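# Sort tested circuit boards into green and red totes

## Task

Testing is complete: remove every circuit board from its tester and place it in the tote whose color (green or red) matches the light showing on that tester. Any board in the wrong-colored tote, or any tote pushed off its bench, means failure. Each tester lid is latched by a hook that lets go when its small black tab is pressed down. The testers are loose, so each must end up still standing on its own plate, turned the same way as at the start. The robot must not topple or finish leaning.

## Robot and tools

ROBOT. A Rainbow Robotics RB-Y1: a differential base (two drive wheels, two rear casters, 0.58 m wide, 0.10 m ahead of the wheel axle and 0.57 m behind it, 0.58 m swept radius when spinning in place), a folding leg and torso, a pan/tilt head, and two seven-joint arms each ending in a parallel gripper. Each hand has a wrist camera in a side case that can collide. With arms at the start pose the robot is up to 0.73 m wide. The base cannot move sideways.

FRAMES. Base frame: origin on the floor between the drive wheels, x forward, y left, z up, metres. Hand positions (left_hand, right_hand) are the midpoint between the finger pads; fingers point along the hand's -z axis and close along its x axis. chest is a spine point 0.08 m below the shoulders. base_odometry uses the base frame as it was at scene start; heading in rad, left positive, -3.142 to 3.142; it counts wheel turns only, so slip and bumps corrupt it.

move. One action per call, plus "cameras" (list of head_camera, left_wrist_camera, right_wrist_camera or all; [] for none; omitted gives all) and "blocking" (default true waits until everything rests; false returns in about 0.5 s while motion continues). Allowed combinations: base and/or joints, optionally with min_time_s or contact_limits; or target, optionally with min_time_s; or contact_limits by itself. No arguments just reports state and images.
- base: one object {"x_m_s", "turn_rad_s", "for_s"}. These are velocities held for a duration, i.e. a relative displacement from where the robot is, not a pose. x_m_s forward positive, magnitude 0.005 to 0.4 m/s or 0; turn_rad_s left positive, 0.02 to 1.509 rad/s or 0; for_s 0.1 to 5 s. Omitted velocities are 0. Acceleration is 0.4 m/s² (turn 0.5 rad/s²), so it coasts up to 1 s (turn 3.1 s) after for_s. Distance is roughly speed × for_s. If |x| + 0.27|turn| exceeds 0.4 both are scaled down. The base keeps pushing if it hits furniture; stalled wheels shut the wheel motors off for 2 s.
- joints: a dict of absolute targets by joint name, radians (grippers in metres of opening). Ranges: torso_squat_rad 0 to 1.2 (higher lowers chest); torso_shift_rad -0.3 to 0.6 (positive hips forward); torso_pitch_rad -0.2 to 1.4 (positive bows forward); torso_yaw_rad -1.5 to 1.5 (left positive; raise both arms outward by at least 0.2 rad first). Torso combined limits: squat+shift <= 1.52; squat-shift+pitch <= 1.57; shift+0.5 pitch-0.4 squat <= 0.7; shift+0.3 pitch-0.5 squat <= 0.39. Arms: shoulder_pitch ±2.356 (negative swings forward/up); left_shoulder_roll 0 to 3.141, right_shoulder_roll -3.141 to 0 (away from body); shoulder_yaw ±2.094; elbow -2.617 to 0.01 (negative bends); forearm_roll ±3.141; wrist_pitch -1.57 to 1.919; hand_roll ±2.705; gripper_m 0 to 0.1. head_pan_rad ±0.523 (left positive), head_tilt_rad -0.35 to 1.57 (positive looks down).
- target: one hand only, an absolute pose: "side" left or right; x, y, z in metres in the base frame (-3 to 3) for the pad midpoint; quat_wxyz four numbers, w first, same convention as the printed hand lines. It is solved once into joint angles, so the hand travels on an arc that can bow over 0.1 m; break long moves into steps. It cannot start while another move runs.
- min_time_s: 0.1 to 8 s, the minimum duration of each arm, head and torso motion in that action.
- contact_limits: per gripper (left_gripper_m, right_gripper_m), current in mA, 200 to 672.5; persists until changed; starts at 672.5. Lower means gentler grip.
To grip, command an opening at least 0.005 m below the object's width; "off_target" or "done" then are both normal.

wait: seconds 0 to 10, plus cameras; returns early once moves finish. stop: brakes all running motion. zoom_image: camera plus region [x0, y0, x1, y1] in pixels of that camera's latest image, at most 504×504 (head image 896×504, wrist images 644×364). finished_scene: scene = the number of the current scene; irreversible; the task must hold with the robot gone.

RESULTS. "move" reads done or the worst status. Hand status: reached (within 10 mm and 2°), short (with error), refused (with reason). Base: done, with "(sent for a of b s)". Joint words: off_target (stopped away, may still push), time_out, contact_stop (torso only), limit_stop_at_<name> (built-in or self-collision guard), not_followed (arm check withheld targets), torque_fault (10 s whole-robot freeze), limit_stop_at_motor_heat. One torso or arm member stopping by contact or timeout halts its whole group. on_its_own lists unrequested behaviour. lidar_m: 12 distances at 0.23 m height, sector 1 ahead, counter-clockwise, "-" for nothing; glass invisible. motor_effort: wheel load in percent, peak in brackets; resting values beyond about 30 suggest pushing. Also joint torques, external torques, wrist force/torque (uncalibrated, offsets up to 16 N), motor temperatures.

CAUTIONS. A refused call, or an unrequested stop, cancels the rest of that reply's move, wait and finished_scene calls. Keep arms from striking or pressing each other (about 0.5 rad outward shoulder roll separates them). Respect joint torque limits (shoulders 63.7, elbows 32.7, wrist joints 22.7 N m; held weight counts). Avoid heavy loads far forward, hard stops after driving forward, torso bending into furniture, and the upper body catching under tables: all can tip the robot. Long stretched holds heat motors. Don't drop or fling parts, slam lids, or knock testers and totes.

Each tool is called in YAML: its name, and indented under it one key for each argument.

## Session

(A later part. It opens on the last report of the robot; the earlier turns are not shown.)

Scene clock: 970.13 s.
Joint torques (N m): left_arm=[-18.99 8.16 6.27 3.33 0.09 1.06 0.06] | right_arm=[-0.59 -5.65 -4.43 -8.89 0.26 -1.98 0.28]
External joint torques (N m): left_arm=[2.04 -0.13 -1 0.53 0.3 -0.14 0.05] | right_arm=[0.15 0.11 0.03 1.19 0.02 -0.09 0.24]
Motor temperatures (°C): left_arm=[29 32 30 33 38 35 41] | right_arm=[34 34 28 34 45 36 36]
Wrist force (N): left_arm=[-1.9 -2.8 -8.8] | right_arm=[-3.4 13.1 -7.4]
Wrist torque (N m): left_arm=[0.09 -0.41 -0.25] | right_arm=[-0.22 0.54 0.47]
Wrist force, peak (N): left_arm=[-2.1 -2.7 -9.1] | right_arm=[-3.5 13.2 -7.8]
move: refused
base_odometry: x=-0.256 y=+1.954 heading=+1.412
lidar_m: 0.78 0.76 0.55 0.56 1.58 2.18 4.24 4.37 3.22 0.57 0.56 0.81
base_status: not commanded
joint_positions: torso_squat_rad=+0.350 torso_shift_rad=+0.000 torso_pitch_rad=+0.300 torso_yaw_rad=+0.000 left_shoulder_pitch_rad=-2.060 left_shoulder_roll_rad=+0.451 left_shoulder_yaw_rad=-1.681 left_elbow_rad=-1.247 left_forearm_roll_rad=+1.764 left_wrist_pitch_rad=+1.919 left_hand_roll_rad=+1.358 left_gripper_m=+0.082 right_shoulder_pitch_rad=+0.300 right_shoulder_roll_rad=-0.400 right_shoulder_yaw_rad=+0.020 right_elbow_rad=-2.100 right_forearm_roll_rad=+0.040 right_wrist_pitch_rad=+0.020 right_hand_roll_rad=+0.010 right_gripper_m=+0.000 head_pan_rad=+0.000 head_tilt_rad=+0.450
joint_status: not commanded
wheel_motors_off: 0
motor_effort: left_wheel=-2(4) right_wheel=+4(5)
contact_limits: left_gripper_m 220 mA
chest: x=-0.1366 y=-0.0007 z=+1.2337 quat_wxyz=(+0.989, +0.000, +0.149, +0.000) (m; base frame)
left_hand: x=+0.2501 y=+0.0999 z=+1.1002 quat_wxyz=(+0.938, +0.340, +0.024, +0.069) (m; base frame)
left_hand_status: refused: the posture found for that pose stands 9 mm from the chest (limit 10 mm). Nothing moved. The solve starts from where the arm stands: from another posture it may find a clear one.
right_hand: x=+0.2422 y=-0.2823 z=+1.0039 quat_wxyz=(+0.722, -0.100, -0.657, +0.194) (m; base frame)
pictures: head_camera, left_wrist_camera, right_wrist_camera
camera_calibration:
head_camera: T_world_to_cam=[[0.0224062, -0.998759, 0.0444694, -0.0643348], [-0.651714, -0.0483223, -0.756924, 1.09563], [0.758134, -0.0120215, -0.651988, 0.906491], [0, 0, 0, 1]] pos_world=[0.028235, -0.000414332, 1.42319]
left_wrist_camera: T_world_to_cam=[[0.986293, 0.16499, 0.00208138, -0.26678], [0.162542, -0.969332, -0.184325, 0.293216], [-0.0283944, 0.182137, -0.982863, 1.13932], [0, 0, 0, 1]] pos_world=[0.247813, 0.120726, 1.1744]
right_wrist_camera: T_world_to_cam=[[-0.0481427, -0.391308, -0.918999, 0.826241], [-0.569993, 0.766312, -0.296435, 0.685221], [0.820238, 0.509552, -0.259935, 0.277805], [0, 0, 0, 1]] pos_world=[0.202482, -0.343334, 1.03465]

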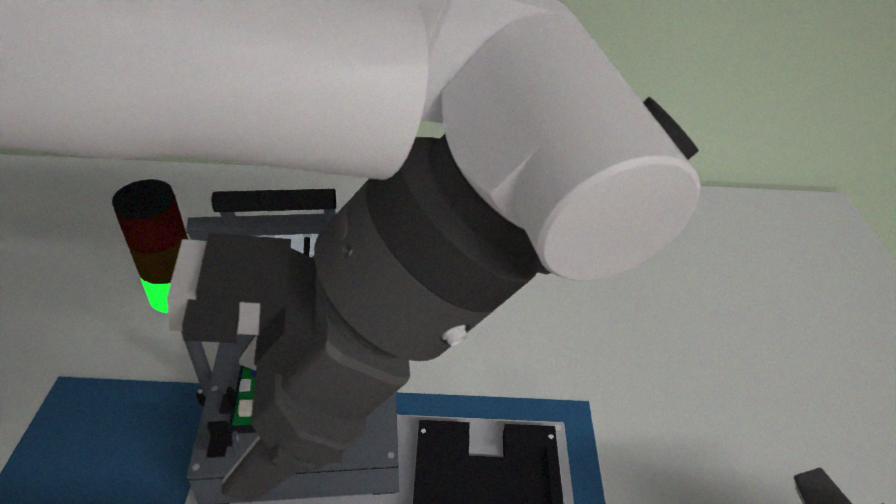

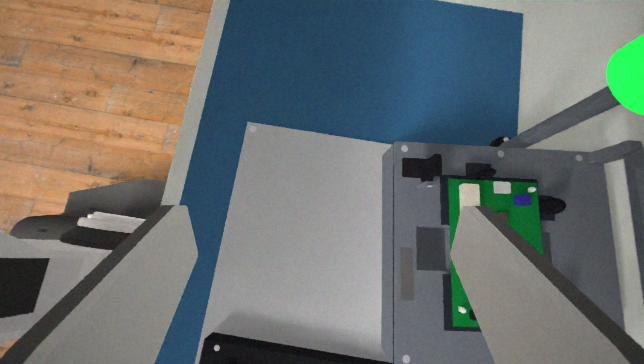

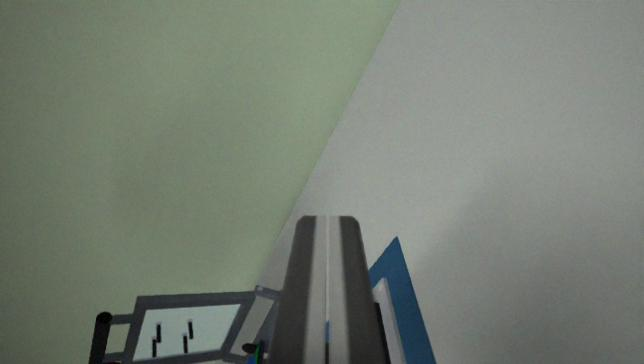

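move:
  target: {"side":"left","x":0.28,"y":0.121,"z":1.06,"quat_wxyz":[0.9754,0.0094,-0.2162,0.0426]}
  cameras: []

move:
  joints: {"left_gripper_m":0.0}
  cameras: []

move:
  target: {"side":"left","x":0.332,"y":0.121,"z":0.97,"quat_wxyz":[0.9754,0.0094,-0.2162,0.0426]}

zoom_image:
  camera: "left_wrist_camera"
  region: [140, 0, 500, 364]

Scene clock: 988.93 s.
Joint torques (N m): left_arm=[-15.51 5.96 9.8 1.23 -0.19 0.24 -0.12] | right_arm=[-0.78 -5.66 -4.64 -8.82 0.2 -1.91 0.26]
External joint torques (N m): left_arm=[1.62 0.11 0.47 0 0.5 0.15 -0.1] | right_arm=[-0.04 0.1 -0.17 1.27 -0.03 -0.02 0.21]
Motor temperatures (°C): left_arm=[30 32 30 33 38 35 41] | right_arm=[34 34 28 34 45 36 36]
Wrist force (N): left_arm=[-4.4 1.2 -9.7] | right_arm=[-3.2 13.0 -7.6]
Wrist torque (N m): left_arm=[-0.16 -0.53 -0.20] | right_arm=[-0.22 0.57 0.46]
Wrist force, peak (N): left_arm=[-4.8 1.1 -10.1] | right_arm=[-3.5 13.5 -7.6]
move: done
base_odometry: x=-0.256 y=+1.954 heading=+1.412
lidar_m: 0.78 0.77 0.55 0.56 1.58 2.19 4.25 4.37 3.22 0.56 0.56 0.81
base_status: not commanded
joint_positions: torso_squat_rad=+0.350 torso_shift_rad=+0.000 torso_pitch_rad=+0.300 torso_yaw_rad=+0.000 left_shoulder_pitch_rad=-1.923 left_shoulder_roll_rad=+1.078 left_shoulder_yaw_rad=-1.662 left_elbow_rad=-2.105 left_forearm_roll_rad=+1.164 left_wrist_pitch_rad=+1.203 left_hand_roll_rad=+1.728 left_gripper_m=+0.082 right_shoulder_pitch_rad=+0.300 right_shoulder_roll_rad=-0.400 right_shoulder_yaw_rad=+0.020 right_elbow_rad=-2.100 right_forearm_roll_rad=+0.040 right_wrist_pitch_rad=+0.020 right_hand_roll_rad=+0.010 right_gripper_m=+0.000 head_pan_rad=+0.000 head_tilt_rad=+0.450
joint_status: all done
wheel_motors_off: 0
motor_effort: left_wheel=-5(5) right_wheel=+3(5)
contact_limits: left_gripper_m 220 mA
chest: x=-0.1366 y=-0.0007 z=+1.2337 quat_wxyz=(+0.989, +0.000, +0.149, +0.000) (m; base frame)
left_hand: x=+0.2794 y=+0.1205 z=+1.0605 quat_wxyz=(+0.976, +0.009, -0.213, +0.042) (m; base frame)
left_hand_status: reached (checked arc, planned for 1.2 s): 1 mm and 0.4 deg off.
right_hand: x=+0.2423 y=-0.2823 z=+1.0039 quat_wxyz=(+0.722, -0.100, -0.657, +0.194) (m; base frame)
pictures: none
No camera images: "cameras" was empty.

Scene clock: 990.40 s.
Joint torques (N m): left_arm=[-15.54 5.89 10.04 1.08 -0.25 0.34 -0.22] | right_arm=[-0.87 -5.63 -4.61 -8.8 0.24 -1.93 0.25]
External joint torques (N m): left_arm=[1.59 0.04 0.71 -0.16 0.44 0.25 -0.2] | right_arm=[-0.14 0.13 -0.15 1.29 0.01 -0.04 0.2]
Motor temperatures (°C): left_arm=[30 32 30 33 38 35 41] | right_arm=[34 34 28 34 45 36 36]
Wrist force (N): left_arm=[-4.1 1.0 -9.4] | right_arm=[-3.2 13.3 -7.5]
Wrist torque (N m): left_arm=[-0.13 -0.48 -0.22] | right_arm=[-0.24 0.59 0.47]
Wrist force, peak (N): left_arm=[-4.2 0.9 -9.9] | right_arm=[-3.7 13.3 -7.6]
move: done
base_odometry: x=-0.256 y=+1.954 heading=+1.412
lidar_m: 0.78 0.76 0.55 0.55 1.58 2.19 4.24 4.37 3.23 0.56 0.56 0.81
base_status: not commanded
joint_positions: torso_squat_rad=+0.350 torso_shift_rad=+0.000 torso_pitch_rad=+0.300 torso_yaw_rad=+0.000 left_shoulder_pitch_rad=-1.923 left_shoulder_roll_rad=+1.078 left_shoulder_yaw_rad=-1.662 left_elbow_rad=-2.105 left_forearm_roll_rad=+1.164 left_wrist_pitch_rad=+1.203 left_hand_roll_rad=+1.728 left_gripper_m=+0.000 right_shoulder_pitch_rad=+0.300 right_shoulder_roll_rad=-0.400 right_shoulder_yaw_rad=+0.020 right_elbow_rad=-2.100 right_forearm_roll_rad=+0.040 right_wrist_pitch_rad=+0.020 right_hand_roll_rad=+0.010 right_gripper_m=+0.000 head_pan_rad=+0.000 head_tilt_rad=+0.450
joint_status: all done
wheel_motors_off: 0
motor_effort: left_wheel=-4(5) right_wheel=+2(5)
contact_limits: left_gripper_m 220 mA
chest: x=-0.1366 y=-0.0007 z=+1.2337 quat_wxyz=(+0.989, +0.000, +0.149, +0.000) (m; base frame)
left_hand: x=+0.2794 y=+0.1205 z=+1.0605 quat_wxyz=(+0.976, +0.009, -0.213, +0.042) (m; base frame)
right_hand: x=+0.2422 y=-0.2823 z=+1.0039 quat_wxyz=(+0.722, -0.100, -0.657, +0.194) (m; base frame)
pictures: none
No camera images: "cameras" was empty.

Scene clock: 991.43 s.
Joint torques (N m): left_arm=[-18.73 6.04 8.97 1.03 -0.33 0.02 -0.07] | right_arm=[-0.5 -5.86 -4.89 -8.97 0.3 -1.92 0.3]
External joint torques (N m): left_arm=[0.73 -0.94 -0.31 0.4 0.32 -0.02 -0.04] | right_arm=[0.23 -0.1 -0.43 1.11 0.07 -0.03 0.25]
Motor temperatures (°C): left_arm=[30 32 30 33 38 35 41] | right_arm=[34 34 28 34 45 36 36]
Wrist force (N): left_arm=[-4.3 1.0 -9.5] | right_arm=[-3.1 13.0 -7.4]
Wrist torque (N m): left_arm=[-0.14 -0.53 -0.24] | right_arm=[-0.22 0.57 0.46]
Wrist force, peak (N): left_arm=[-4.9 0.5 -10.5] | right_arm=[-3.7 13.2 -7.5]
move: done
base_odometry: x=-0.256 y=+1.954 heading=+1.412
lidar_m: 0.78 0.76 0.55 0.55 1.59 2.19 4.24 4.36 3.24 0.57 0.56 0.81
base_status: not commanded
joint_positions: torso_squat_rad=+0.350 torso_shift_rad=+0.000 torso_pitch_rad=+0.300 torso_yaw_rad=+0.000 left_shoulder_pitch_rad=-1.744 left_shoulder_roll_rad=+0.899 left_shoulder_yaw_rad=-1.741 left_elbow_rad=-1.766 left_forearm_roll_rad=+1.009 left_wrist_pitch_rad=+1.022 left_hand_roll_rad=+1.662 left_gripper_m=+0.000 right_shoulder_pitch_rad=+0.300 right_shoulder_roll_rad=-0.400 right_shoulder_yaw_rad=+0.020 right_elbow_rad=-2.100 right_forearm_roll_rad=+0.040 right_wrist_pitch_rad=+0.020 right_hand_roll_rad=+0.010 right_gripper_m=+0.000 head_pan_rad=+0.000 head_tilt_rad=+0.450
joint_status: all done
wheel_motors_off: 0
motor_effort: left_wheel=-4(6) right_wheel=+3(6)
contact_limits: left_gripper_m 220 mA
chest: x=-0.1366 y=-0.0007 z=+1.2337 quat_wxyz=(+0.989, +0.000, +0.149, +0.000) (m; base frame)
left_hand: x=+0.3315 y=+0.1212 z=+0.9705 quat_wxyz=(+0.975, +0.009, -0.217, +0.043) (m; base frame)
left_hand_status: reached (checked arc, planned for 0.7 s): 1 mm and 0.1 deg off.
right_hand: x=+0.2423 y=-0.2823 z=+1.0039 quat_wxyz=(+0.722, -0.100, -0.657, +0.194) (m; base frame)
pictures: head_camera, left_wrist_camera, right_wrist_camera
camera_calibration:
head_camera: T_world_to_cam=[[0.0224348, -0.998757, 0.0445088, -0.0643549], [-0.651772, -0.0483699, -0.756871, 1.09557], [0.758083, -0.0120294, -0.652047, 0.906532], [0, 0, 0, 1]] pos_world=[0.0282783, -0.000377289, 1.42317]
left_wrist_camera: T_world_to_cam=[[0.906032, 0.0951851, 0.412366, -0.713396], [-0.112403, -0.88526, 0.451309, -0.259164], [0.408009, -0.455252, -0.791375, 0.756947], [0, 0, 0, 1]] pos_world=[0.308387, 0.183079, 1.01017]
right_wrist_camera: T_world_to_cam=[[-0.0482137, -0.391349, -0.918978, 0.826211], [-0.570034, 0.766288, -0.296419, 0.685192], [0.820206, 0.509557, -0.260028, 0.277875], [0, 0, 0, 1]] pos_world=[0.202503, -0.343311, 1.03463]

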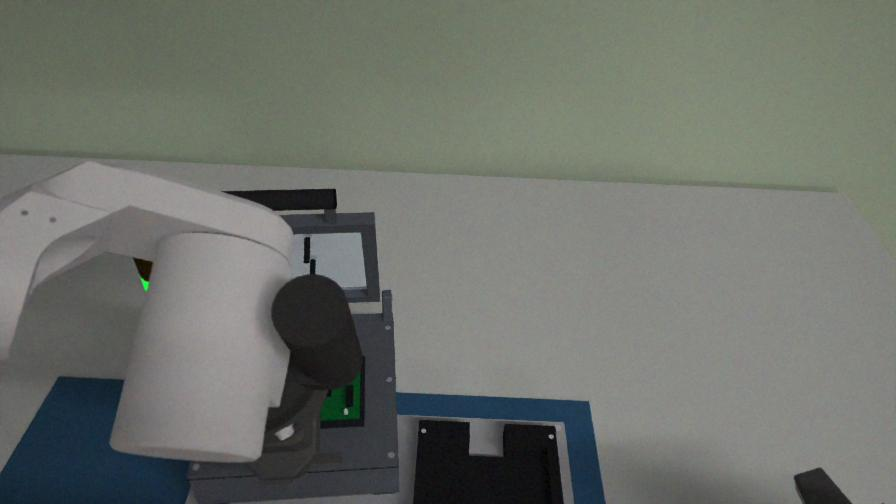

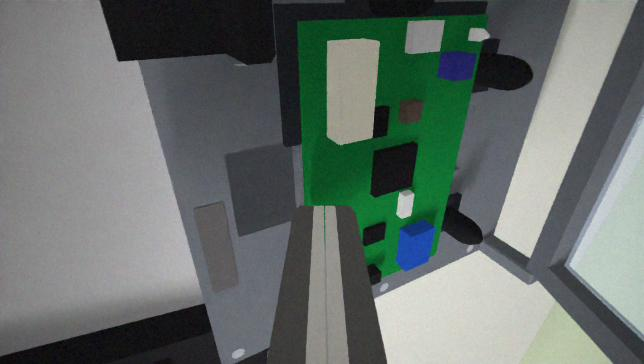

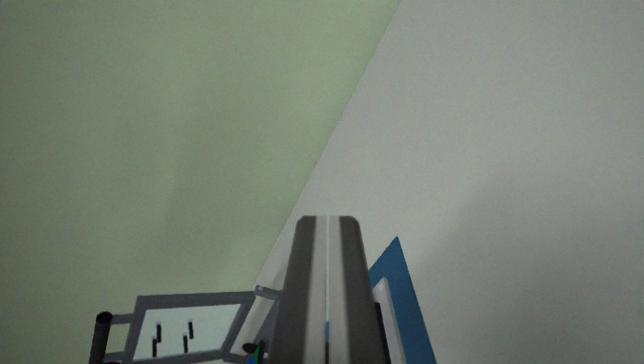

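Scaled by 1.385 from the camera's 644x364 image, which has a finer 920x520 frame.

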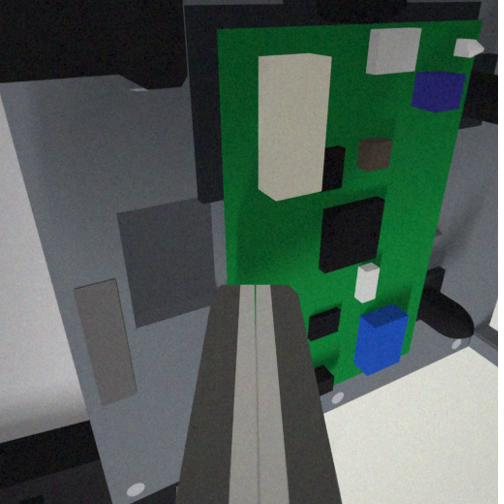

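move:
  target: {"side":"left","x":0.318,"y":0.129,"z":0.957,"quat_wxyz":[0.9754,0.0094,-0.2162,0.0426]}
  cameras: ["left_wrist_camera"]

move:
  target: {"side":"left","x":0.319,"y":0.129,"z":0.945,"quat_wxyz":[0.9754,0.0094,-0.2162,0.0426]}
  cameras: ["left_wrist_camera"]

Scene clock: 1011.87 s.
Joint torques (N m): left_arm=[-17.9 7.53 8.78 0.42 -0.37 0.03 -0.02] | right_arm=[-0.65 -5.68 -4.59 -8.88 0.33 -1.97 0.29]
External joint torques (N m): left_arm=[1.02 0.64 -0.33 0.16 0.27 -0.05 0] | right_arm=[0.09 0.08 -0.12 1.2 0.1 -0.08 0.24]
Motor temperatures (°C): left_arm=[30 32 30 33 38 35 41] | right_arm=[34 34 28 34 45 36 36]
Wrist force (N): left_arm=[-4.4 0.9 -9.5] | right_arm=[-3.3 13.1 -7.3]
Wrist torque (N m): left_arm=[-0.12 -0.54 -0.21] | right_arm=[-0.23 0.56 0.48]
Wrist force, peak (N): left_arm=[-4.9 1.4 -10.0] | right_arm=[-3.2 13.6 -7.4]
move: done
base_odometry: x=-0.256 y=+1.954 heading=+1.412
lidar_m: 0.77 0.76 0.55 0.57 1.59 2.19 4.24 4.37 3.22 0.56 0.55 0.81
base_status: not commanded
joint_positions: torso_squat_rad=+0.350 torso_shift_rad=+0.000 torso_pitch_rad=+0.300 torso_yaw_rad=+0.000 left_shoulder_pitch_rad=-1.715 left_shoulder_roll_rad=+0.916 left_shoulder_yaw_rad=-1.759 left_elbow_rad=-1.812 left_forearm_roll_rad=+0.955 left_wrist_pitch_rad=+1.017 left_hand_roll_rad=+1.708 left_gripper_m=+0.000 right_shoulder_pitch_rad=+0.300 right_shoulder_roll_rad=-0.400 right_shoulder_yaw_rad=+0.020 right_elbow_rad=-2.100 right_forearm_roll_rad=+0.040 right_wrist_pitch_rad=+0.020 right_hand_roll_rad=+0.010 right_gripper_m=+0.000 head_pan_rad=+0.000 head_tilt_rad=+0.450
joint_status: all done
wheel_motors_off: 0
motor_effort: left_wheel=-3(5) right_wheel=+3(5)
contact_limits: left_gripper_m 220 mA
chest: x=-0.1366 y=-0.0007 z=+1.2337 quat_wxyz=(+0.989, +0.000, +0.149, +0.000) (m; base frame)
left_hand: x=+0.3177 y=+0.1284 z=+0.9574 quat_wxyz=(+0.976, +0.009, -0.214, +0.042) (m; base frame)
left_hand_status: reached (checked arc, planned for 0.2 s): 1 mm and 0.3 deg off.
right_hand: x=+0.2423 y=-0.2823 z=+1.0039 quat_wxyz=(+0.722, -0.100, -0.657, +0.194) (m; base frame)
pictures: left_wrist_camera
camera_calibration:
left_wrist_camera: T_world_to_cam=[[0.908501, 0.0944341, 0.407073, -0.691859], [-0.110678, -0.884968, 0.452307, -0.250011], [0.402959, -0.455976, -0.793543, 0.759233], [0, 0, 0, 1]] pos_world=[0.294943, 0.190275, 0.997203]

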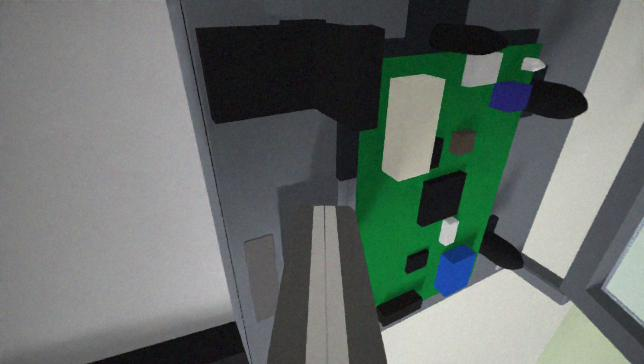

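Scene clock: 1012.43 s.
Joint torques (N m): left_arm=[-17.99 6.13 8.42 0.9 -0.35 0 0.19] | right_arm=[-0.78 -5.83 -4.53 -8.8 0.19 -1.93 0.28]
External joint torques (N m): left_arm=[0.97 -0.79 -0.57 0.75 0.28 -0.09 0.21] | right_arm=[-0.04 -0.07 -0.07 1.28 -0.05 -0.04 0.23]
Motor temperatures (°C): left_arm=[30 32 30 33 38 35 41] | right_arm=[34 34 28 34 45 36 36]
Wrist force (N): left_arm=[-4.4 0.7 -9.3] | right_arm=[-3.3 12.9 -7.3]
Wrist torque (N m): left_arm=[-0.12 -0.53 -0.22] | right_arm=[-0.21 0.57 0.47]
Wrist force, peak (N): left_arm=[-5.0 0.7 -10.1] | right_arm=[-3.3 13.3 -7.5]
move: done
base_odometry: x=-0.256 y=+1.954 heading=+1.412
lidar_m: 0.78 0.76 0.55 0.56 1.58 2.19 4.24 4.36 3.23 0.57 0.54 0.81
base_status: not commanded
joint_positions: torso_squat_rad=+0.350 torso_shift_rad=+0.000 torso_pitch_rad=+0.300 torso_yaw_rad=+0.000 left_shoulder_pitch_rad=-1.691 left_shoulder_roll_rad=+0.898 left_shoulder_yaw_rad=-1.770 left_elbow_rad=-1.788 left_forearm_roll_rad=+0.923 left_wrist_pitch_rad=+1.002 left_hand_roll_rad=+1.722 left_gripper_m=+0.000 right_shoulder_pitch_rad=+0.300 right_shoulder_roll_rad=-0.400 right_shoulder_yaw_rad=+0.020 right_elbow_rad=-2.100 right_forearm_roll_rad=+0.040 right_wrist_pitch_rad=+0.020 right_hand_roll_rad=+0.010 right_gripper_m=+0.000 head_pan_rad=+0.000 head_tilt_rad=+0.450
joint_status: all done
wheel_motors_off: 0
motor_effort: left_wheel=-4(5) right_wheel=+4(5)
contact_limits: left_gripper_m 220 mA
chest: x=-0.1366 y=-0.0007 z=+1.2337 quat_wxyz=(+0.989, +0.000, +0.149, +0.000) (m; base frame)
left_hand: x=+0.3184 y=+0.1291 z=+0.9456 quat_wxyz=(+0.975, +0.009, -0.216, +0.042) (m; base frame)
left_hand_status: reached (checked arc, planned for 0.2 s): 1 mm and 0.0 deg off.
right_hand: x=+0.2423 y=-0.2823 z=+1.0039 quat_wxyz=(+0.722, -0.100, -0.657, +0.194) (m; base frame)
pictures: left_wrist_camera
camera_calibration:
left_wrist_camera: T_world_to_cam=[[0.906791, 0.0943469, 0.410888, -0.690794], [-0.112287, -0.885379, 0.451105, -0.242224], [0.406352, -0.455195, -0.79226, 0.747539], [0, 0, 0, 1]] pos_world=[0.295443, 0.190991, 0.985352]

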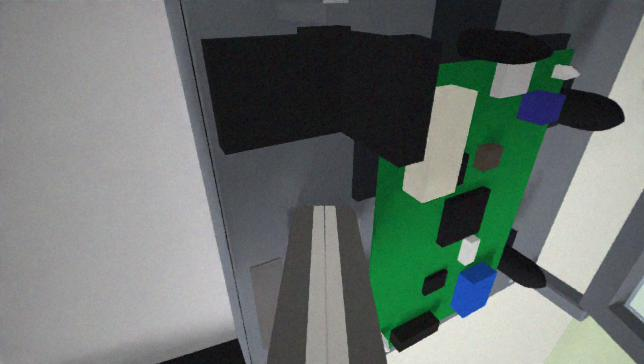

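move:
  target: {"side":"left","x":0.3195,"y":0.129,"z":0.936,"quat_wxyz":[0.9754,0.0094,-0.2162,0.0426]}
  cameras: ["left_wrist_camera"]

zoom_image:
  camera: "left_wrist_camera"
  region: [200, 100, 440, 300]

Scene clock: 1019.93 s.
Joint torques (N m): left_arm=[-14.86 5.56 6.59 -0.26 0.7 0.61 0.16] | right_arm=[-0.55 -5.72 -4.6 -8.94 0.22 -1.9 0.28]
External joint torques (N m): left_arm=[4.16 -1.39 -2.32 -0.35 1.33 0.52 0.18] | right_arm=[0.18 0.04 -0.13 1.14 -0.01 -0.01 0.23]
Motor temperatures (°C): left_arm=[30 32 30 33 38 35 41] | right_arm=[34 34 28 34 45 36 36]
Wrist force (N): left_arm=[1.8 -3.4 -7.6] | right_arm=[-3.3 13.0 -7.3]
Wrist torque (N m): left_arm=[-0.18 -0.62 -0.16] | right_arm=[-0.22 0.56 0.46]
Wrist force, peak (N): left_arm=[2.7 -3.8 -11.6] | right_arm=[-3.4 13.5 -7.5]
move: done
base_odometry: x=-0.256 y=+1.954 heading=+1.412
lidar_m: 0.77 0.76 0.55 0.56 1.58 2.19 4.25 4.37 3.23 0.56 0.56 0.81
base_status: not commanded
joint_positions: torso_squat_rad=+0.350 torso_shift_rad=+0.000 torso_pitch_rad=+0.300 torso_yaw_rad=+0.000 left_shoulder_pitch_rad=-1.674 left_shoulder_roll_rad=+0.881 left_shoulder_yaw_rad=-1.775 left_elbow_rad=-1.764 left_forearm_roll_rad=+0.905 left_wrist_pitch_rad=+0.989 left_hand_roll_rad=+1.728 left_gripper_m=+0.000 right_shoulder_pitch_rad=+0.300 right_shoulder_roll_rad=-0.400 right_shoulder_yaw_rad=+0.020 right_elbow_rad=-2.100 right_forearm_roll_rad=+0.040 right_wrist_pitch_rad=+0.020 right_hand_roll_rad=+0.010 right_gripper_m=+0.000 head_pan_rad=+0.000 head_tilt_rad=+0.450
joint_status: all done
wheel_motors_off: 0
motor_effort: left_wheel=-5(6) right_wheel=+3(5)
contact_limits: left_gripper_m 220 mA
chest: x=-0.1366 y=-0.0007 z=+1.2337 quat_wxyz=(+0.989, +0.000, +0.149, +0.000) (m; base frame)
left_hand: x=+0.3197 y=+0.1289 z=+0.9369 quat_wxyz=(+0.975, +0.009, -0.217, +0.042) (m; base frame)
left_hand_status: reached (checked arc, planned for 0.2 s): 1 mm and 0.1 deg off.
right_hand: x=+0.2423 y=-0.2823 z=+1.0039 quat_wxyz=(+0.722, -0.100, -0.657, +0.194) (m; base frame)
pictures: left_wrist_camera
camera_calibration:
left_wrist_camera: T_world_to_cam=[[0.906075, 0.0946961, 0.412383, -0.689556], [-0.112909, -0.885178, 0.451344, -0.238443], [0.407773, -0.455513, -0.791346, 0.738771], [0, 0, 0, 1]] pos_world=[0.296616, 0.190754, 0.976605]

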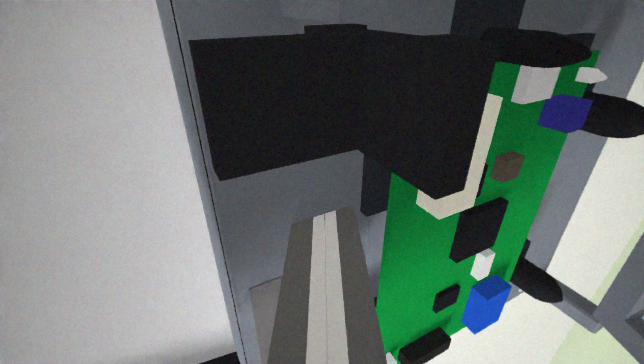

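Scaled by 2.100 from the camera's 644x364 image, which has a finer 920x520 frame.

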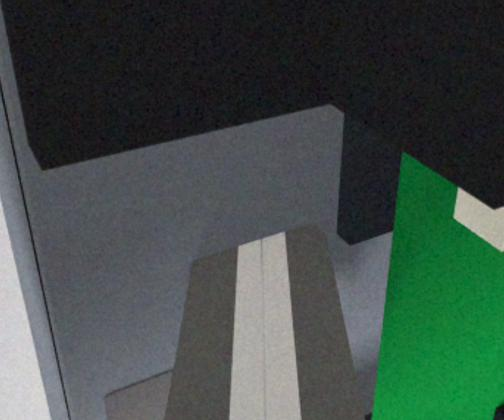

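move:
  target: {"side":"left","x":0.3205,"y":0.129,"z":0.95,"quat_wxyz":[0.9754,0.0094,-0.2162,0.0426]}
  cameras: []

move:
  target: {"side":"left","x":0.3205,"y":0.116,"z":0.946,"quat_wxyz":[0.9754,0.0094,-0.2162,0.0426]}
  cameras: ["left_wrist_camera"]

zoom_image:
  camera: "left_wrist_camera"
  region: [200, 100, 440, 300]

Scene clock: 1028.50 s.
Joint torques (N m): left_arm=[-17.24 7.12 8.75 -0.21 -0.27 0.39 -0.04] | right_arm=[-0.8 -5.96 -4.48 -8.8 0.28 -1.97 0.37]
External joint torques (N m): left_arm=[1.79 0.18 -0.29 -0.43 0.37 0.31 -0.02] | right_arm=[-0.06 -0.2 -0.01 1.28 0.05 -0.07 0.32]
Motor temperatures (°C): left_arm=[30 32 30 33 38 35 41] | right_arm=[34 34 28 34 45 36 36]
Wrist force (N): left_arm=[-4.3 1.0 -9.5] | right_arm=[-3.4 13.0 -7.2]
Wrist torque (N m): left_arm=[-0.15 -0.54 -0.22] | right_arm=[-0.21 0.56 0.46]
Wrist force, peak (N): left_arm=[3.4 -4.2 -12.1] | right_arm=[-3.3 13.4 -7.6]
move: done
base_odometry: x=-0.256 y=+1.954 heading=+1.412
lidar_m: 0.78 0.76 0.55 0.56 1.58 2.19 4.25 4.36 3.23 0.56 0.55 0.81
base_status: not commanded
joint_positions: torso_squat_rad=+0.350 torso_shift_rad=+0.000 torso_pitch_rad=+0.300 torso_yaw_rad=+0.000 left_shoulder_pitch_rad=-1.699 left_shoulder_roll_rad=+0.901 left_shoulder_yaw_rad=-1.766 left_elbow_rad=-1.787 left_forearm_roll_rad=+0.936 left_wrist_pitch_rad=+1.004 left_hand_roll_rad=+1.712 left_gripper_m=+0.000 right_shoulder_pitch_rad=+0.300 right_shoulder_roll_rad=-0.400 right_shoulder_yaw_rad=+0.020 right_elbow_rad=-2.100 right_forearm_roll_rad=+0.040 right_wrist_pitch_rad=+0.020 right_hand_roll_rad=+0.010 right_gripper_m=+0.000 head_pan_rad=+0.000 head_tilt_rad=+0.450
joint_status: all done
wheel_motors_off: 0
motor_effort: left_wheel=-5(5) right_wheel=+4(5)
contact_limits: left_gripper_m 220 mA
chest: x=-0.1366 y=-0.0007 z=+1.2337 quat_wxyz=(+0.989, +0.000, +0.149, +0.000) (m; base frame)
left_hand: x=+0.3207 y=+0.1287 z=+0.9496 quat_wxyz=(+0.975, +0.009, -0.217, +0.042) (m; base frame)
left_hand_status: reached (checked arc, planned for 0.2 s): 1 mm and 0.0 deg off.
right_hand: x=+0.2422 y=-0.2823 z=+1.0039 quat_wxyz=(+0.722, -0.100, -0.657, +0.194) (m; base frame)
pictures: none
No camera images: "cameras" was empty.

Scene clock: 1029.47 s.
Joint torques (N m): left_arm=[-17.76 6.1 9.72 1.18 -0.24 0.43 0.18] | right_arm=[-0.64 -5.75 -4.4 -8.85 0.21 -1.87 0.31]
External joint torques (N m): left_arm=[1.44 -0.77 0.68 0.98 0.4 0.33 0.21] | right_arm=[0.1 0.01 0.06 1.23 -0.02 0.02 0.26]
Motor temperatures (°C): left_arm=[30 32 30 33 38 35 41] | right_arm=[34 34 28 34 45 36 36]
Wrist force (N): left_arm=[-4.4 0.9 -9.5] | right_arm=[-3.5 13.2 -7.6]
Wrist torque (N m): left_arm=[-0.13 -0.53 -0.22] | right_arm=[-0.24 0.54 0.45]
Wrist force, peak (N): left_arm=[-4.5 1.4 -9.9] | right_arm=[-3.4 13.2 -7.7]
move: done
base_odometry: x=-0.256 y=+1.954 heading=+1.412
lidar_m: 0.78 0.76 0.55 0.56 1.58 2.18 4.24 4.36 3.22 0.57 0.56 0.80
base_status: not commanded
joint_positions: torso_squat_rad=+0.350 torso_shift_rad=+0.000 torso_pitch_rad=+0.300 torso_yaw_rad=+0.000 left_shoulder_pitch_rad=-1.699 left_shoulder_roll_rad=+0.859 left_shoulder_yaw_rad=-1.761 left_elbow_rad=-1.764 left_forearm_roll_rad=+0.937 left_wrist_pitch_rad=+1.017 left_hand_roll_rad=+1.727 left_gripper_m=+0.000 right_shoulder_pitch_rad=+0.300 right_shoulder_roll_rad=-0.400 right_shoulder_yaw_rad=+0.020 right_elbow_rad=-2.100 right_forearm_roll_rad=+0.040 right_wrist_pitch_rad=+0.020 right_hand_roll_rad=+0.010 right_gripper_m=+0.000 head_pan_rad=+0.000 head_tilt_rad=+0.450
joint_status: all done
wheel_motors_off: 0
motor_effort: left_wheel=-5(6) right_wheel=+5(5)
contact_limits: left_gripper_m 220 mA
chest: x=-0.1366 y=-0.0007 z=+1.2337 quat_wxyz=(+0.989, +0.000, +0.149, +0.000) (m; base frame)
left_hand: x=+0.3200 y=+0.1161 z=+0.9464 quat_wxyz=(+0.975, +0.009, -0.216, +0.042) (m; base frame)
left_hand_status: reached (checked arc, planned for 0.2 s): 1 mm and 0.1 deg off.
right_hand: x=+0.2422 y=-0.2823 z=+1.0039 quat_wxyz=(+0.722, -0.100, -0.657, +0.194) (m; base frame)
pictures: left_wrist_camera
camera_calibration:
left_wrist_camera: T_world_to_cam=[[0.906623, 0.0946115, 0.411197, -0.691612], [-0.112538, -0.885014, 0.451759, -0.254526], [0.406656, -0.455851, -0.791727, 0.741084], [0, 0, 0, 1]] pos_world=[0.297021, 0.177999, 0.986109]

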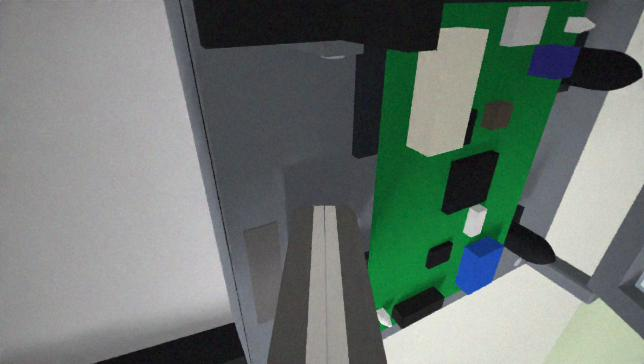

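Scaled by 2.100 from the camera's 644x364 image, which has a finer 920x520 frame.

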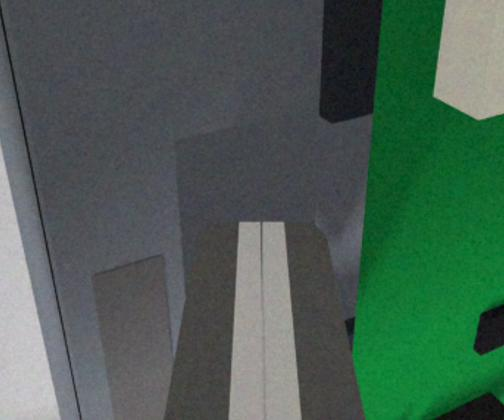

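move:
  target: {"side":"left","x":0.3215,"y":0.116,"z":0.936,"quat_wxyz":[0.9754,0.0094,-0.2162,0.0426]}
  cameras: ["left_wrist_camera"]

zoom_image:
  camera: "left_wrist_camera"
  region: [200, 100, 440, 300]

Scene clock: 1036.27 s.
Joint torques (N m): left_arm=[-16.86 3.92 8.5 -1.14 0.14 -1.05 0.17] | right_arm=[-0.56 -5.77 -4.52 -8.87 0.23 -1.88 0.27]
External joint torques (N m): left_arm=[2.42 -2.96 -0.45 -1.28 0.77 -1.15 0.2] | right_arm=[0.18 -0.01 -0.05 1.22 0 0.01 0.22]
Motor temperatures (°C): left_arm=[30 32 30 33 38 35 41] | right_arm=[34 34 28 34 45 36 36]
Wrist force (N): left_arm=[-0.1 5.4 -7.4] | right_arm=[-3.4 13.3 -7.4]
Wrist torque (N m): left_arm=[-0.10 -0.58 -0.21] | right_arm=[-0.25 0.56 0.48]
Wrist force, peak (N): left_arm=[0.7 5.0 -11.3] | right_arm=[-3.4 13.7 -7.5]
move: done
base_odometry: x=-0.256 y=+1.954 heading=+1.412
lidar_m: 0.78 0.76 0.55 0.56 1.58 2.19 4.24 4.37 3.22 0.56 0.55 0.81
base_status: not commanded
joint_positions: torso_squat_rad=+0.350 torso_shift_rad=+0.000 torso_pitch_rad=+0.300 torso_yaw_rad=+0.000 left_shoulder_pitch_rad=-1.680 left_shoulder_roll_rad=+0.841 left_shoulder_yaw_rad=-1.768 left_elbow_rad=-1.736 left_forearm_roll_rad=+0.919 left_wrist_pitch_rad=+1.003 left_hand_roll_rad=+1.731 left_gripper_m=+0.000 right_shoulder_pitch_rad=+0.300 right_shoulder_roll_rad=-0.400 right_shoulder_yaw_rad=+0.020 right_elbow_rad=-2.100 right_forearm_roll_rad=+0.040 right_wrist_pitch_rad=+0.020 right_hand_roll_rad=+0.010 right_gripper_m=+0.000 head_pan_rad=+0.000 head_tilt_rad=+0.450
joint_status: all done
wheel_motors_off: 0
motor_effort: left_wheel=-5(6) right_wheel=+3(4)
contact_limits: left_gripper_m 220 mA
chest: x=-0.1366 y=-0.0007 z=+1.2337 quat_wxyz=(+0.989, +0.000, +0.149, +0.000) (m; base frame)
left_hand: x=+0.3215 y=+0.1166 z=+0.9367 quat_wxyz=(+0.975, +0.010, -0.217, +0.043) (m; base frame)
left_hand_status: reached (checked arc, planned for 0.2 s): 1 mm and 0.1 deg off.
right_hand: x=+0.2423 y=-0.2823 z=+1.0039 quat_wxyz=(+0.722, -0.100, -0.657, +0.194) (m; base frame)
pictures: left_wrist_camera
camera_calibration:
left_wrist_camera: T_world_to_cam=[[0.906165, 0.0952129, 0.412066, -0.689736], [-0.1118, -0.88574, 0.450517, -0.248536], [0.407879, -0.454312, -0.791982, 0.732661], [0, 0, 0, 1]] pos_world=[0.298391, 0.17839, 0.976442]

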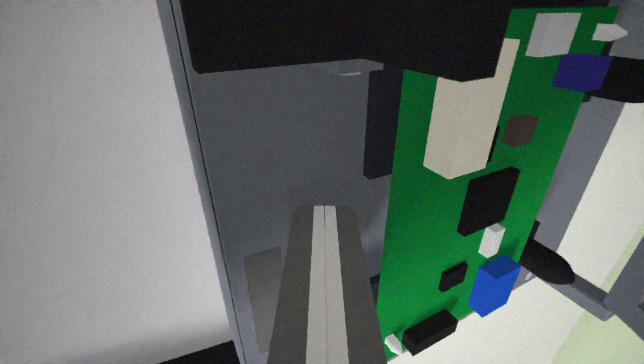

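Scaled by 2.100 from the camera's 644x364 image, which has a finer 920x520 frame.

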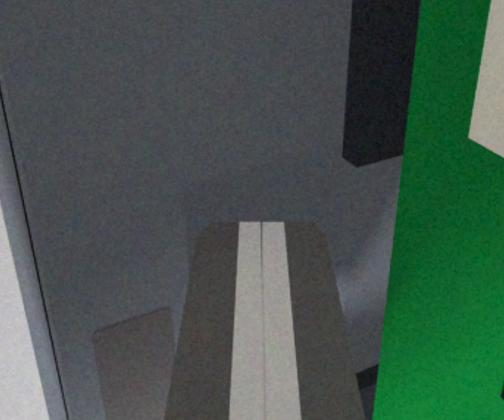

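move:
  target: {"side":"left","x":0.3285,"y":0.113,"z":0.939,"quat_wxyz":[0.9754,0.0094,-0.2162,0.0426]}
  cameras: []

move:
  target: {"side":"left","x":0.3285,"y":0.113,"z":0.932,"quat_wxyz":[0.9754,0.0094,-0.2162,0.0426]}
  cameras: ["left_wrist_camera"]

zoom_image:
  camera: "left_wrist_camera"
  region: [200, 100, 440, 300]

Scene clock: 1042.73 s.
Joint torques (N m): left_arm=[-20.89 2.41 12.36 0.31 -0.89 -2 0.08] | right_arm=[-0.55 -5.93 -4.6 -8.92 0.28 -1.94 0.34]
External joint torques (N m): left_arm=[-1.34 -4.53 3.36 0 -0.25 -2.08 0.1] | right_arm=[0.18 -0.17 -0.13 1.16 0.05 -0.05 0.29]
Motor temperatures (°C): left_arm=[30 32 30 33 38 35 41] | right_arm=[34 34 28 34 45 36 36]
Wrist force (N): left_arm=[-5.5 8.1 -7.1] | right_arm=[-3.4 13.2 -7.3]
Wrist torque (N m): left_arm=[0.04 -0.51 -0.26] | right_arm=[-0.26 0.56 0.47]
Wrist force, peak (N): left_arm=[-10.1 12.4 -4.6] | right_arm=[-3.5 13.3 -7.6]
move: done
base_odometry: x=-0.256 y=+1.954 heading=+1.412
lidar_m: 0.78 0.76 0.55 0.56 1.58 2.18 4.24 4.37 3.22 0.56 0.56 0.80
base_status: not commanded
joint_positions: torso_squat_rad=+0.350 torso_shift_rad=+0.000 torso_pitch_rad=+0.300 torso_yaw_rad=+0.000 left_shoulder_pitch_rad=-1.687 left_shoulder_roll_rad=+0.829 left_shoulder_yaw_rad=-1.762 left_elbow_rad=-1.704 left_forearm_roll_rad=+0.943 left_wrist_pitch_rad=+0.997 left_hand_roll_rad=+1.706 left_gripper_m=+0.000 right_shoulder_pitch_rad=+0.300 right_shoulder_roll_rad=-0.400 right_shoulder_yaw_rad=+0.020 right_elbow_rad=-2.100 right_forearm_roll_rad=+0.040 right_wrist_pitch_rad=+0.020 right_hand_roll_rad=+0.010 right_gripper_m=+0.000 head_pan_rad=+0.000 head_tilt_rad=+0.450
joint_status: all done
wheel_motors_off: 0
motor_effort: left_wheel=-3(5) right_wheel=+3(3)
contact_limits: left_gripper_m 220 mA
chest: x=-0.1366 y=-0.0007 z=+1.2337 quat_wxyz=(+0.989, +0.000, +0.149, +0.000) (m; base frame)
left_hand: x=+0.3283 y=+0.1140 z=+0.9390 quat_wxyz=(+0.975, +0.010, -0.217, +0.043) (m; base frame)
left_hand_status: reached (checked arc, planned for 0.2 s): 1 mm and 0.1 deg off.
right_hand: x=+0.2423 y=-0.2822 z=+1.0039 quat_wxyz=(+0.722, -0.100, -0.657, +0.194) (m; base frame)
pictures: none
No camera images: "cameras" was empty.

Scene clock: 1043.27 s.
Joint torques (N m): left_arm=[-20.76 2.01 11.79 1.05 -1.7 -2.36 0.04] | right_arm=[-0.58 -5.8 -4.6 -8.79 0.26 -2.01 0.28]
External joint torques (N m): left_arm=[-1.19 -4.91 2.87 0.79 -1.07 -2.44 0.06] | right_arm=[0.16 -0.04 -0.13 1.3 0.03 -0.11 0.23]
Motor temperatures (°C): left_arm=[30 32 30 33 38 35 41] | right_arm=[34 34 28 34 45 36 36]
Wrist force (N): left_arm=[-8.6 11.6 -4.4] | right_arm=[-3.6 13.1 -7.3]
Wrist torque (N m): left_arm=[0.00 -0.39 -0.23] | right_arm=[-0.22 0.51 0.47]
Wrist force, peak (N): left_arm=[-11.5 14.3 3.2] | right_arm=[-3.4 13.2 -7.6]
move: done
base_odometry: x=-0.256 y=+1.954 heading=+1.412
lidar_m: 0.77 0.76 0.56 0.56 1.58 2.18 4.24 4.37 3.23 0.57 0.55 0.81
base_status: not commanded
joint_positions: torso_squat_rad=+0.350 torso_shift_rad=+0.000 torso_pitch_rad=+0.300 torso_yaw_rad=+0.000 left_shoulder_pitch_rad=-1.674 left_shoulder_roll_rad=+0.817 left_shoulder_yaw_rad=-1.767 left_elbow_rad=-1.687 left_forearm_roll_rad=+0.932 left_wrist_pitch_rad=+0.988 left_hand_roll_rad=+1.708 left_gripper_m=+0.000 right_shoulder_pitch_rad=+0.300 right_shoulder_roll_rad=-0.400 right_shoulder_yaw_rad=+0.020 right_elbow_rad=-2.100 right_forearm_roll_rad=+0.040 right_wrist_pitch_rad=+0.020 right_hand_roll_rad=+0.010 right_gripper_m=+0.000 head_pan_rad=+0.000 head_tilt_rad=+0.450
joint_status: all done
wheel_motors_off: 0
motor_effort: left_wheel=-1(5) right_wheel=+4(4)
contact_limits: left_gripper_m 220 mA
chest: x=-0.1368 y=-0.0006 z=+1.2337 quat_wxyz=(+0.989, +0.000, +0.149, +0.000) (m; base frame)
left_hand: x=+0.3281 y=+0.1141 z=+0.9320 quat_wxyz=(+0.975, +0.010, -0.216, +0.043) (m; base frame)
left_hand_status: reached (checked arc, planned for 0.2 s): 1 mm and 0.1 deg off.
right_hand: x=+0.2422 y=-0.2822 z=+1.0040 quat_wxyz=(+0.722, -0.100, -0.657, +0.194) (m; base frame)
pictures: left_wrist_camera
camera_calibration:
left_wrist_camera: T_world_to_cam=[[0.906618, 0.0956304, 0.410972, -0.692752], [-0.11044, -0.886245, 0.449858, -0.247657], [0.407242, -0.453238, -0.792925, 0.726163], [0, 0, 0, 1]] pos_world=[0.304986, 0.175888, 0.971905]

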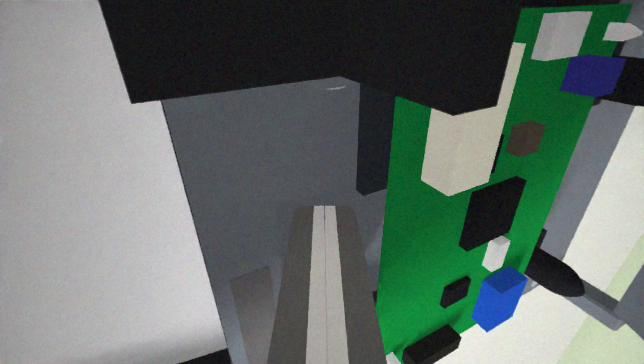

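Scaled by 2.100 from the camera's 644x364 image, which has a finer 920x520 frame.

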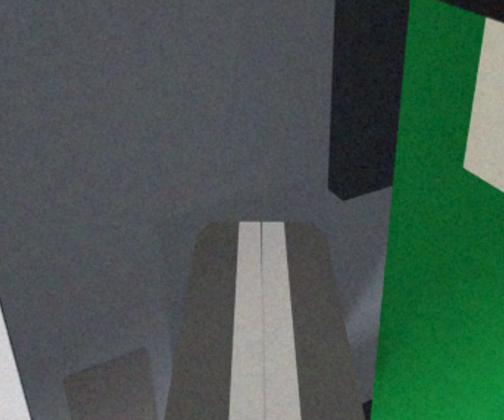

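move:
  target: {"side":"left","x":0.30,"y":0.117,"z":0.932,"quat_wxyz":[0.9754,0.0094,-0.2162,0.0426]}
  cameras: ["left_wrist_camera","head_camera"]
  min_time_s: 2

Scene clock: 1049.07 s.
Joint torques (N m): left_arm=[-9.12 5.05 2.4 -4.97 2.31 0.59 0.27] | right_arm=[-0.71 -5.63 -4.71 -8.81 0.19 -1.93 0.25]
External joint torques (N m): left_arm=[9.45 -1.6 -6.41 -4.68 2.94 0.42 0.3] | right_arm=[0.03 0.13 -0.24 1.27 -0.04 -0.04 0.2]
Motor temperatures (°C): left_arm=[30 32 30 33 38 35 41] | right_arm=[34 34 28 34 45 36 36]
Wrist force (N): left_arm=[10.3 -2.9 -8.5] | right_arm=[-3.5 12.8 -7.4]
Wrist torque (N m): left_arm=[-0.19 -0.75 -0.03] | right_arm=[-0.20 0.54 0.48]
Wrist force, peak (N): left_arm=[13.3 0.9 -13.6] | right_arm=[-3.2 13.5 -7.7]
move: done
base_odometry: x=-0.256 y=+1.954 heading=+1.412
lidar_m: 0.78 0.76 0.55 0.56 1.58 2.19 4.25 4.37 3.23 0.56 0.56 0.80
base_status: not commanded
joint_positions: torso_squat_rad=+0.350 torso_shift_rad=+0.000 torso_pitch_rad=+0.300 torso_yaw_rad=+0.000 left_shoulder_pitch_rad=-1.671 left_shoulder_roll_rad=+0.855 left_shoulder_yaw_rad=-1.782 left_elbow_rad=-1.821 left_forearm_roll_rad=+0.861 left_wrist_pitch_rad=+1.035 left_hand_roll_rad=+1.811 left_gripper_m=+0.000 right_shoulder_pitch_rad=+0.300 right_shoulder_roll_rad=-0.400 right_shoulder_yaw_rad=+0.020 right_elbow_rad=-2.100 right_forearm_roll_rad=+0.040 right_wrist_pitch_rad=+0.020 right_hand_roll_rad=+0.010 right_gripper_m=+0.000 head_pan_rad=+0.000 head_tilt_rad=+0.450
joint_status: all done
wheel_motors_off: 0
motor_effort: left_wheel=-3(4) right_wheel=+2(4)
contact_limits: left_gripper_m 220 mA
chest: x=-0.1366 y=-0.0007 z=+1.2337 quat_wxyz=(+0.989, +0.000, +0.149, +0.000) (m; base frame)
left_hand: x=+0.3018 y=+0.1163 z=+0.9333 quat_wxyz=(+0.975, +0.009, -0.218, +0.043) (m; base frame)
left_hand_status: reached (checked arc, planned for 2.0 s): 2 mm and 0.2 deg off.
right_hand: x=+0.2423 y=-0.2823 z=+1.0039 quat_wxyz=(+0.722, -0.100, -0.657, +0.194) (m; base frame)
pictures: head_camera, left_wrist_camera
camera_calibration:
head_camera: T_world_to_cam=[[0.022408, -0.998757, 0.0445314, -0.0643733], [-0.651723, -0.0483703, -0.756913, 1.09565], [0.758126, -0.0120612, -0.651997, 0.906462], [0, 0, 0, 1]] pos_world=[0.0282877, -0.000363545, 1.42318]
left_wrist_camera: T_world_to_cam=[[0.905229, 0.0953666, 0.414084, -0.67209], [-0.113511, -0.884805, 0.451924, -0.250373], [0.409482, -0.456098, -0.790126, 0.735915], [0, 0, 0, 1]] pos_world=[0.278631, 0.178213, 0.972916]

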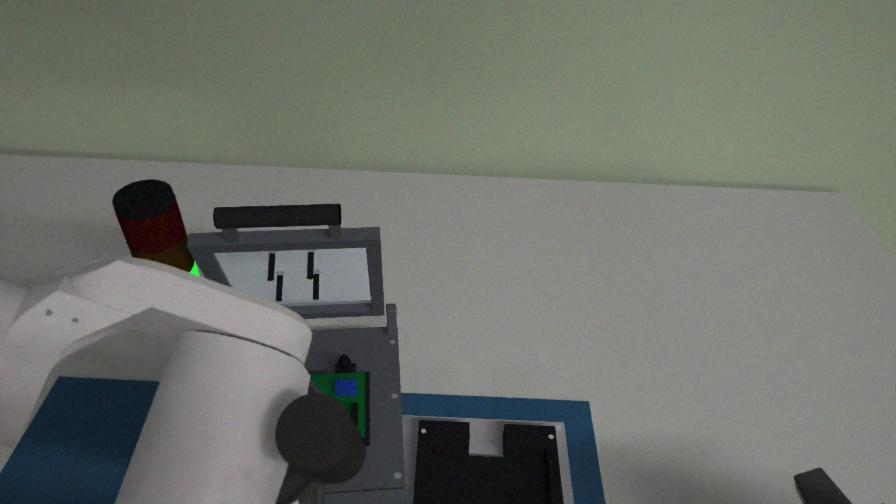

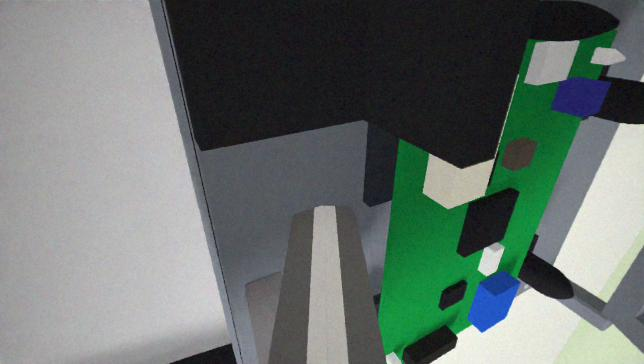

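move:
  target: {"side":"left","x":0.275,"y":0.117,"z":0.932,"quat_wxyz":[0.9754,0.0094,-0.2162,0.0426]}
  cameras: []
  min_time_s: 2

move:
  target: {"side":"left","x":0.258,"y":0.117,"z":0.932,"quat_wxyz":[0.9754,0.0094,-0.2162,0.0426]}
  cameras: ["left_wrist_camera","head_camera"]
  min_time_s: 2

Scene clock: 1057.17 s.
Joint torques (N m): left_arm=[-6.81 4.61 1.31 -6.03 3.16 0.26 0.46] | right_arm=[-0.95 -5.84 -4.43 -8.91 0.23 -1.96 0.3]
External joint torques (N m): left_arm=[10.88 -1.76 -7.3 -5.2 3.8 0.03 0.48] | right_arm=[-0.21 -0.08 0.04 1.17 0 -0.07 0.25]
Motor temperatures (°C): left_arm=[30 32 30 33 38 35 41] | right_arm=[34 34 28 34 45 36 36]
Wrist force (N): left_arm=[13.6 -4.1 -8.5] | right_arm=[-3.4 13.2 -7.2]
Wrist torque (N m): left_arm=[-0.21 -0.81 -0.34] | right_arm=[-0.25 0.54 0.47]
Wrist force, peak (N): left_arm=[18.8 4.9 -8.2] | right_arm=[-3.3 13.4 -7.5]
move: done
base_odometry: x=-0.256 y=+1.954 heading=+1.412
lidar_m: 0.77 0.76 0.55 0.56 1.58 2.19 4.24 4.36 3.23 0.56 0.55 0.80
base_status: not commanded
joint_positions: torso_squat_rad=+0.350 torso_shift_rad=+0.000 torso_pitch_rad=+0.300 torso_yaw_rad=+0.000 left_shoulder_pitch_rad=-1.664 left_shoulder_roll_rad=+0.873 left_shoulder_yaw_rad=-1.794 left_elbow_rad=-1.928 left_forearm_roll_rad=+0.803 left_wrist_pitch_rad=+1.088 left_hand_roll_rad=+1.898 left_gripper_m=+0.000 right_shoulder_pitch_rad=+0.300 right_shoulder_roll_rad=-0.400 right_shoulder_yaw_rad=+0.020 right_elbow_rad=-2.100 right_forearm_roll_rad=+0.040 right_wrist_pitch_rad=+0.020 right_hand_roll_rad=+0.010 right_gripper_m=+0.000 head_pan_rad=+0.000 head_tilt_rad=+0.450
joint_status: all done
wheel_motors_off: 0
motor_effort: left_wheel=-4(5) right_wheel=+2(4)
contact_limits: left_gripper_m 220 mA
chest: x=-0.1365 y=-0.0007 z=+1.2337 quat_wxyz=(+0.989, +0.000, +0.149, +0.000) (m; base frame)
left_hand: x=+0.2769 y=+0.1163 z=+0.9336 quat_wxyz=(+0.975, +0.009, -0.218, +0.043) (m; base frame)
left_hand_status: reached (checked arc, planned for 2.0 s): 3 mm and 0.3 deg off.
right_hand: x=+0.2423 y=-0.2823 z=+1.0039 quat_wxyz=(+0.722, -0.100, -0.657, +0.194) (m; base frame)
pictures: none
No camera images: "cameras" was empty.

Scene clock: 1059.50 s.
Joint torques (N m): left_arm=[1.89 -3.09 -2.77 -15.6 8.13 -2.54 0.67] | right_arm=[-0.67 -5.94 -4.6 -8.76 0.29 -1.86 0.27]
External joint torques (N m): left_arm=[19.07 -9.3 -11.23 -14.46 8.77 -2.81 0.69] | right_arm=[0.06 -0.18 -0.14 1.32 0.06 0.03 0.22]
Motor temperatures (°C): left_arm=[30 32 30 33 38 35 41] | right_arm=[34 34 28 34 45 36 36]
Wrist force (N): left_arm=[38.4 -3.1 -17.8] | right_arm=[-3.6 13.1 -7.6]
Wrist torque (N m): left_arm=[-0.28 -1.36 -0.54] | right_arm=[-0.22 0.53 0.48]
Wrist force, peak (N): left_arm=[39.5 -0.9 -20.7] | right_arm=[-3.6 13.4 -7.5]
move: done
base_odometry: x=-0.256 y=+1.954 heading=+1.412
lidar_m: 0.78 0.77 0.55 0.56 1.58 2.18 4.24 4.36 3.22 0.56 0.56 0.81
base_status: not commanded
joint_positions: torso_squat_rad=+0.350 torso_shift_rad=+0.000 torso_pitch_rad=+0.300 torso_yaw_rad=+0.000 left_shoulder_pitch_rad=-1.659 left_shoulder_roll_rad=+0.883 left_shoulder_yaw_rad=-1.800 left_elbow_rad=-1.989 left_forearm_roll_rad=+0.771 left_wrist_pitch_rad=+1.123 left_hand_roll_rad=+1.948 left_gripper_m=+0.000 right_shoulder_pitch_rad=+0.300 right_shoulder_roll_rad=-0.400 right_shoulder_yaw_rad=+0.020 right_elbow_rad=-2.100 right_forearm_roll_rad=+0.040 right_wrist_pitch_rad=+0.020 right_hand_roll_rad=+0.010 right_gripper_m=+0.000 head_pan_rad=+0.000 head_tilt_rad=+0.450
joint_status: all done
wheel_motors_off: 0
motor_effort: left_wheel=-9(10) right_wheel=+1(4)
contact_limits: left_gripper_m 220 mA
chest: x=-0.1363 y=-0.0007 z=+1.2337 quat_wxyz=(+0.989, +0.000, +0.150, +0.000) (m; base frame)
left_hand: x=+0.2632 y=+0.1168 z=+0.9346 quat_wxyz=(+0.974, +0.009, -0.220, +0.044) (m; base frame)
left_hand_status: reached (checked arc, planned for 2.0 s): 6 mm and 0.5 deg off.
right_hand: x=+0.2425 y=-0.2823 z=+1.0038 quat_wxyz=(+0.722, -0.100, -0.657, +0.194) (m; base frame)
pictures: head_camera, left_wrist_camera
camera_calibration:
head_camera: T_world_to_cam=[[0.0223457, -0.998761, 0.0444681, -0.0643498], [-0.651949, -0.0482781, -0.756724, 1.09554], [0.757933, -0.0120815, -0.65222, 0.906498], [0, 0, 0, 1]] pos_world=[0.0286121, -0.000427479, 1.42312]
left_wrist_camera: T_world_to_cam=[[0.903203, 0.0975978, 0.417971, -0.641069], [-0.11347, -0.884864, 0.451819, -0.25482], [0.413944, -0.455511, -0.788137, 0.749837], [0, 0, 0, 1]] pos_world=[0.23971, 0.178645, 0.974055]

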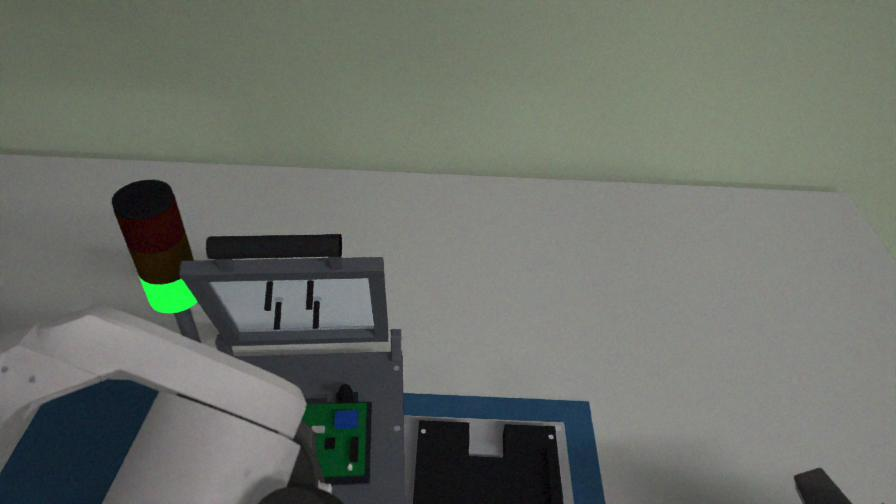

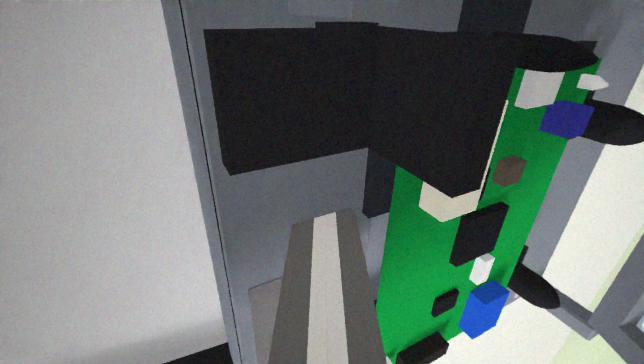

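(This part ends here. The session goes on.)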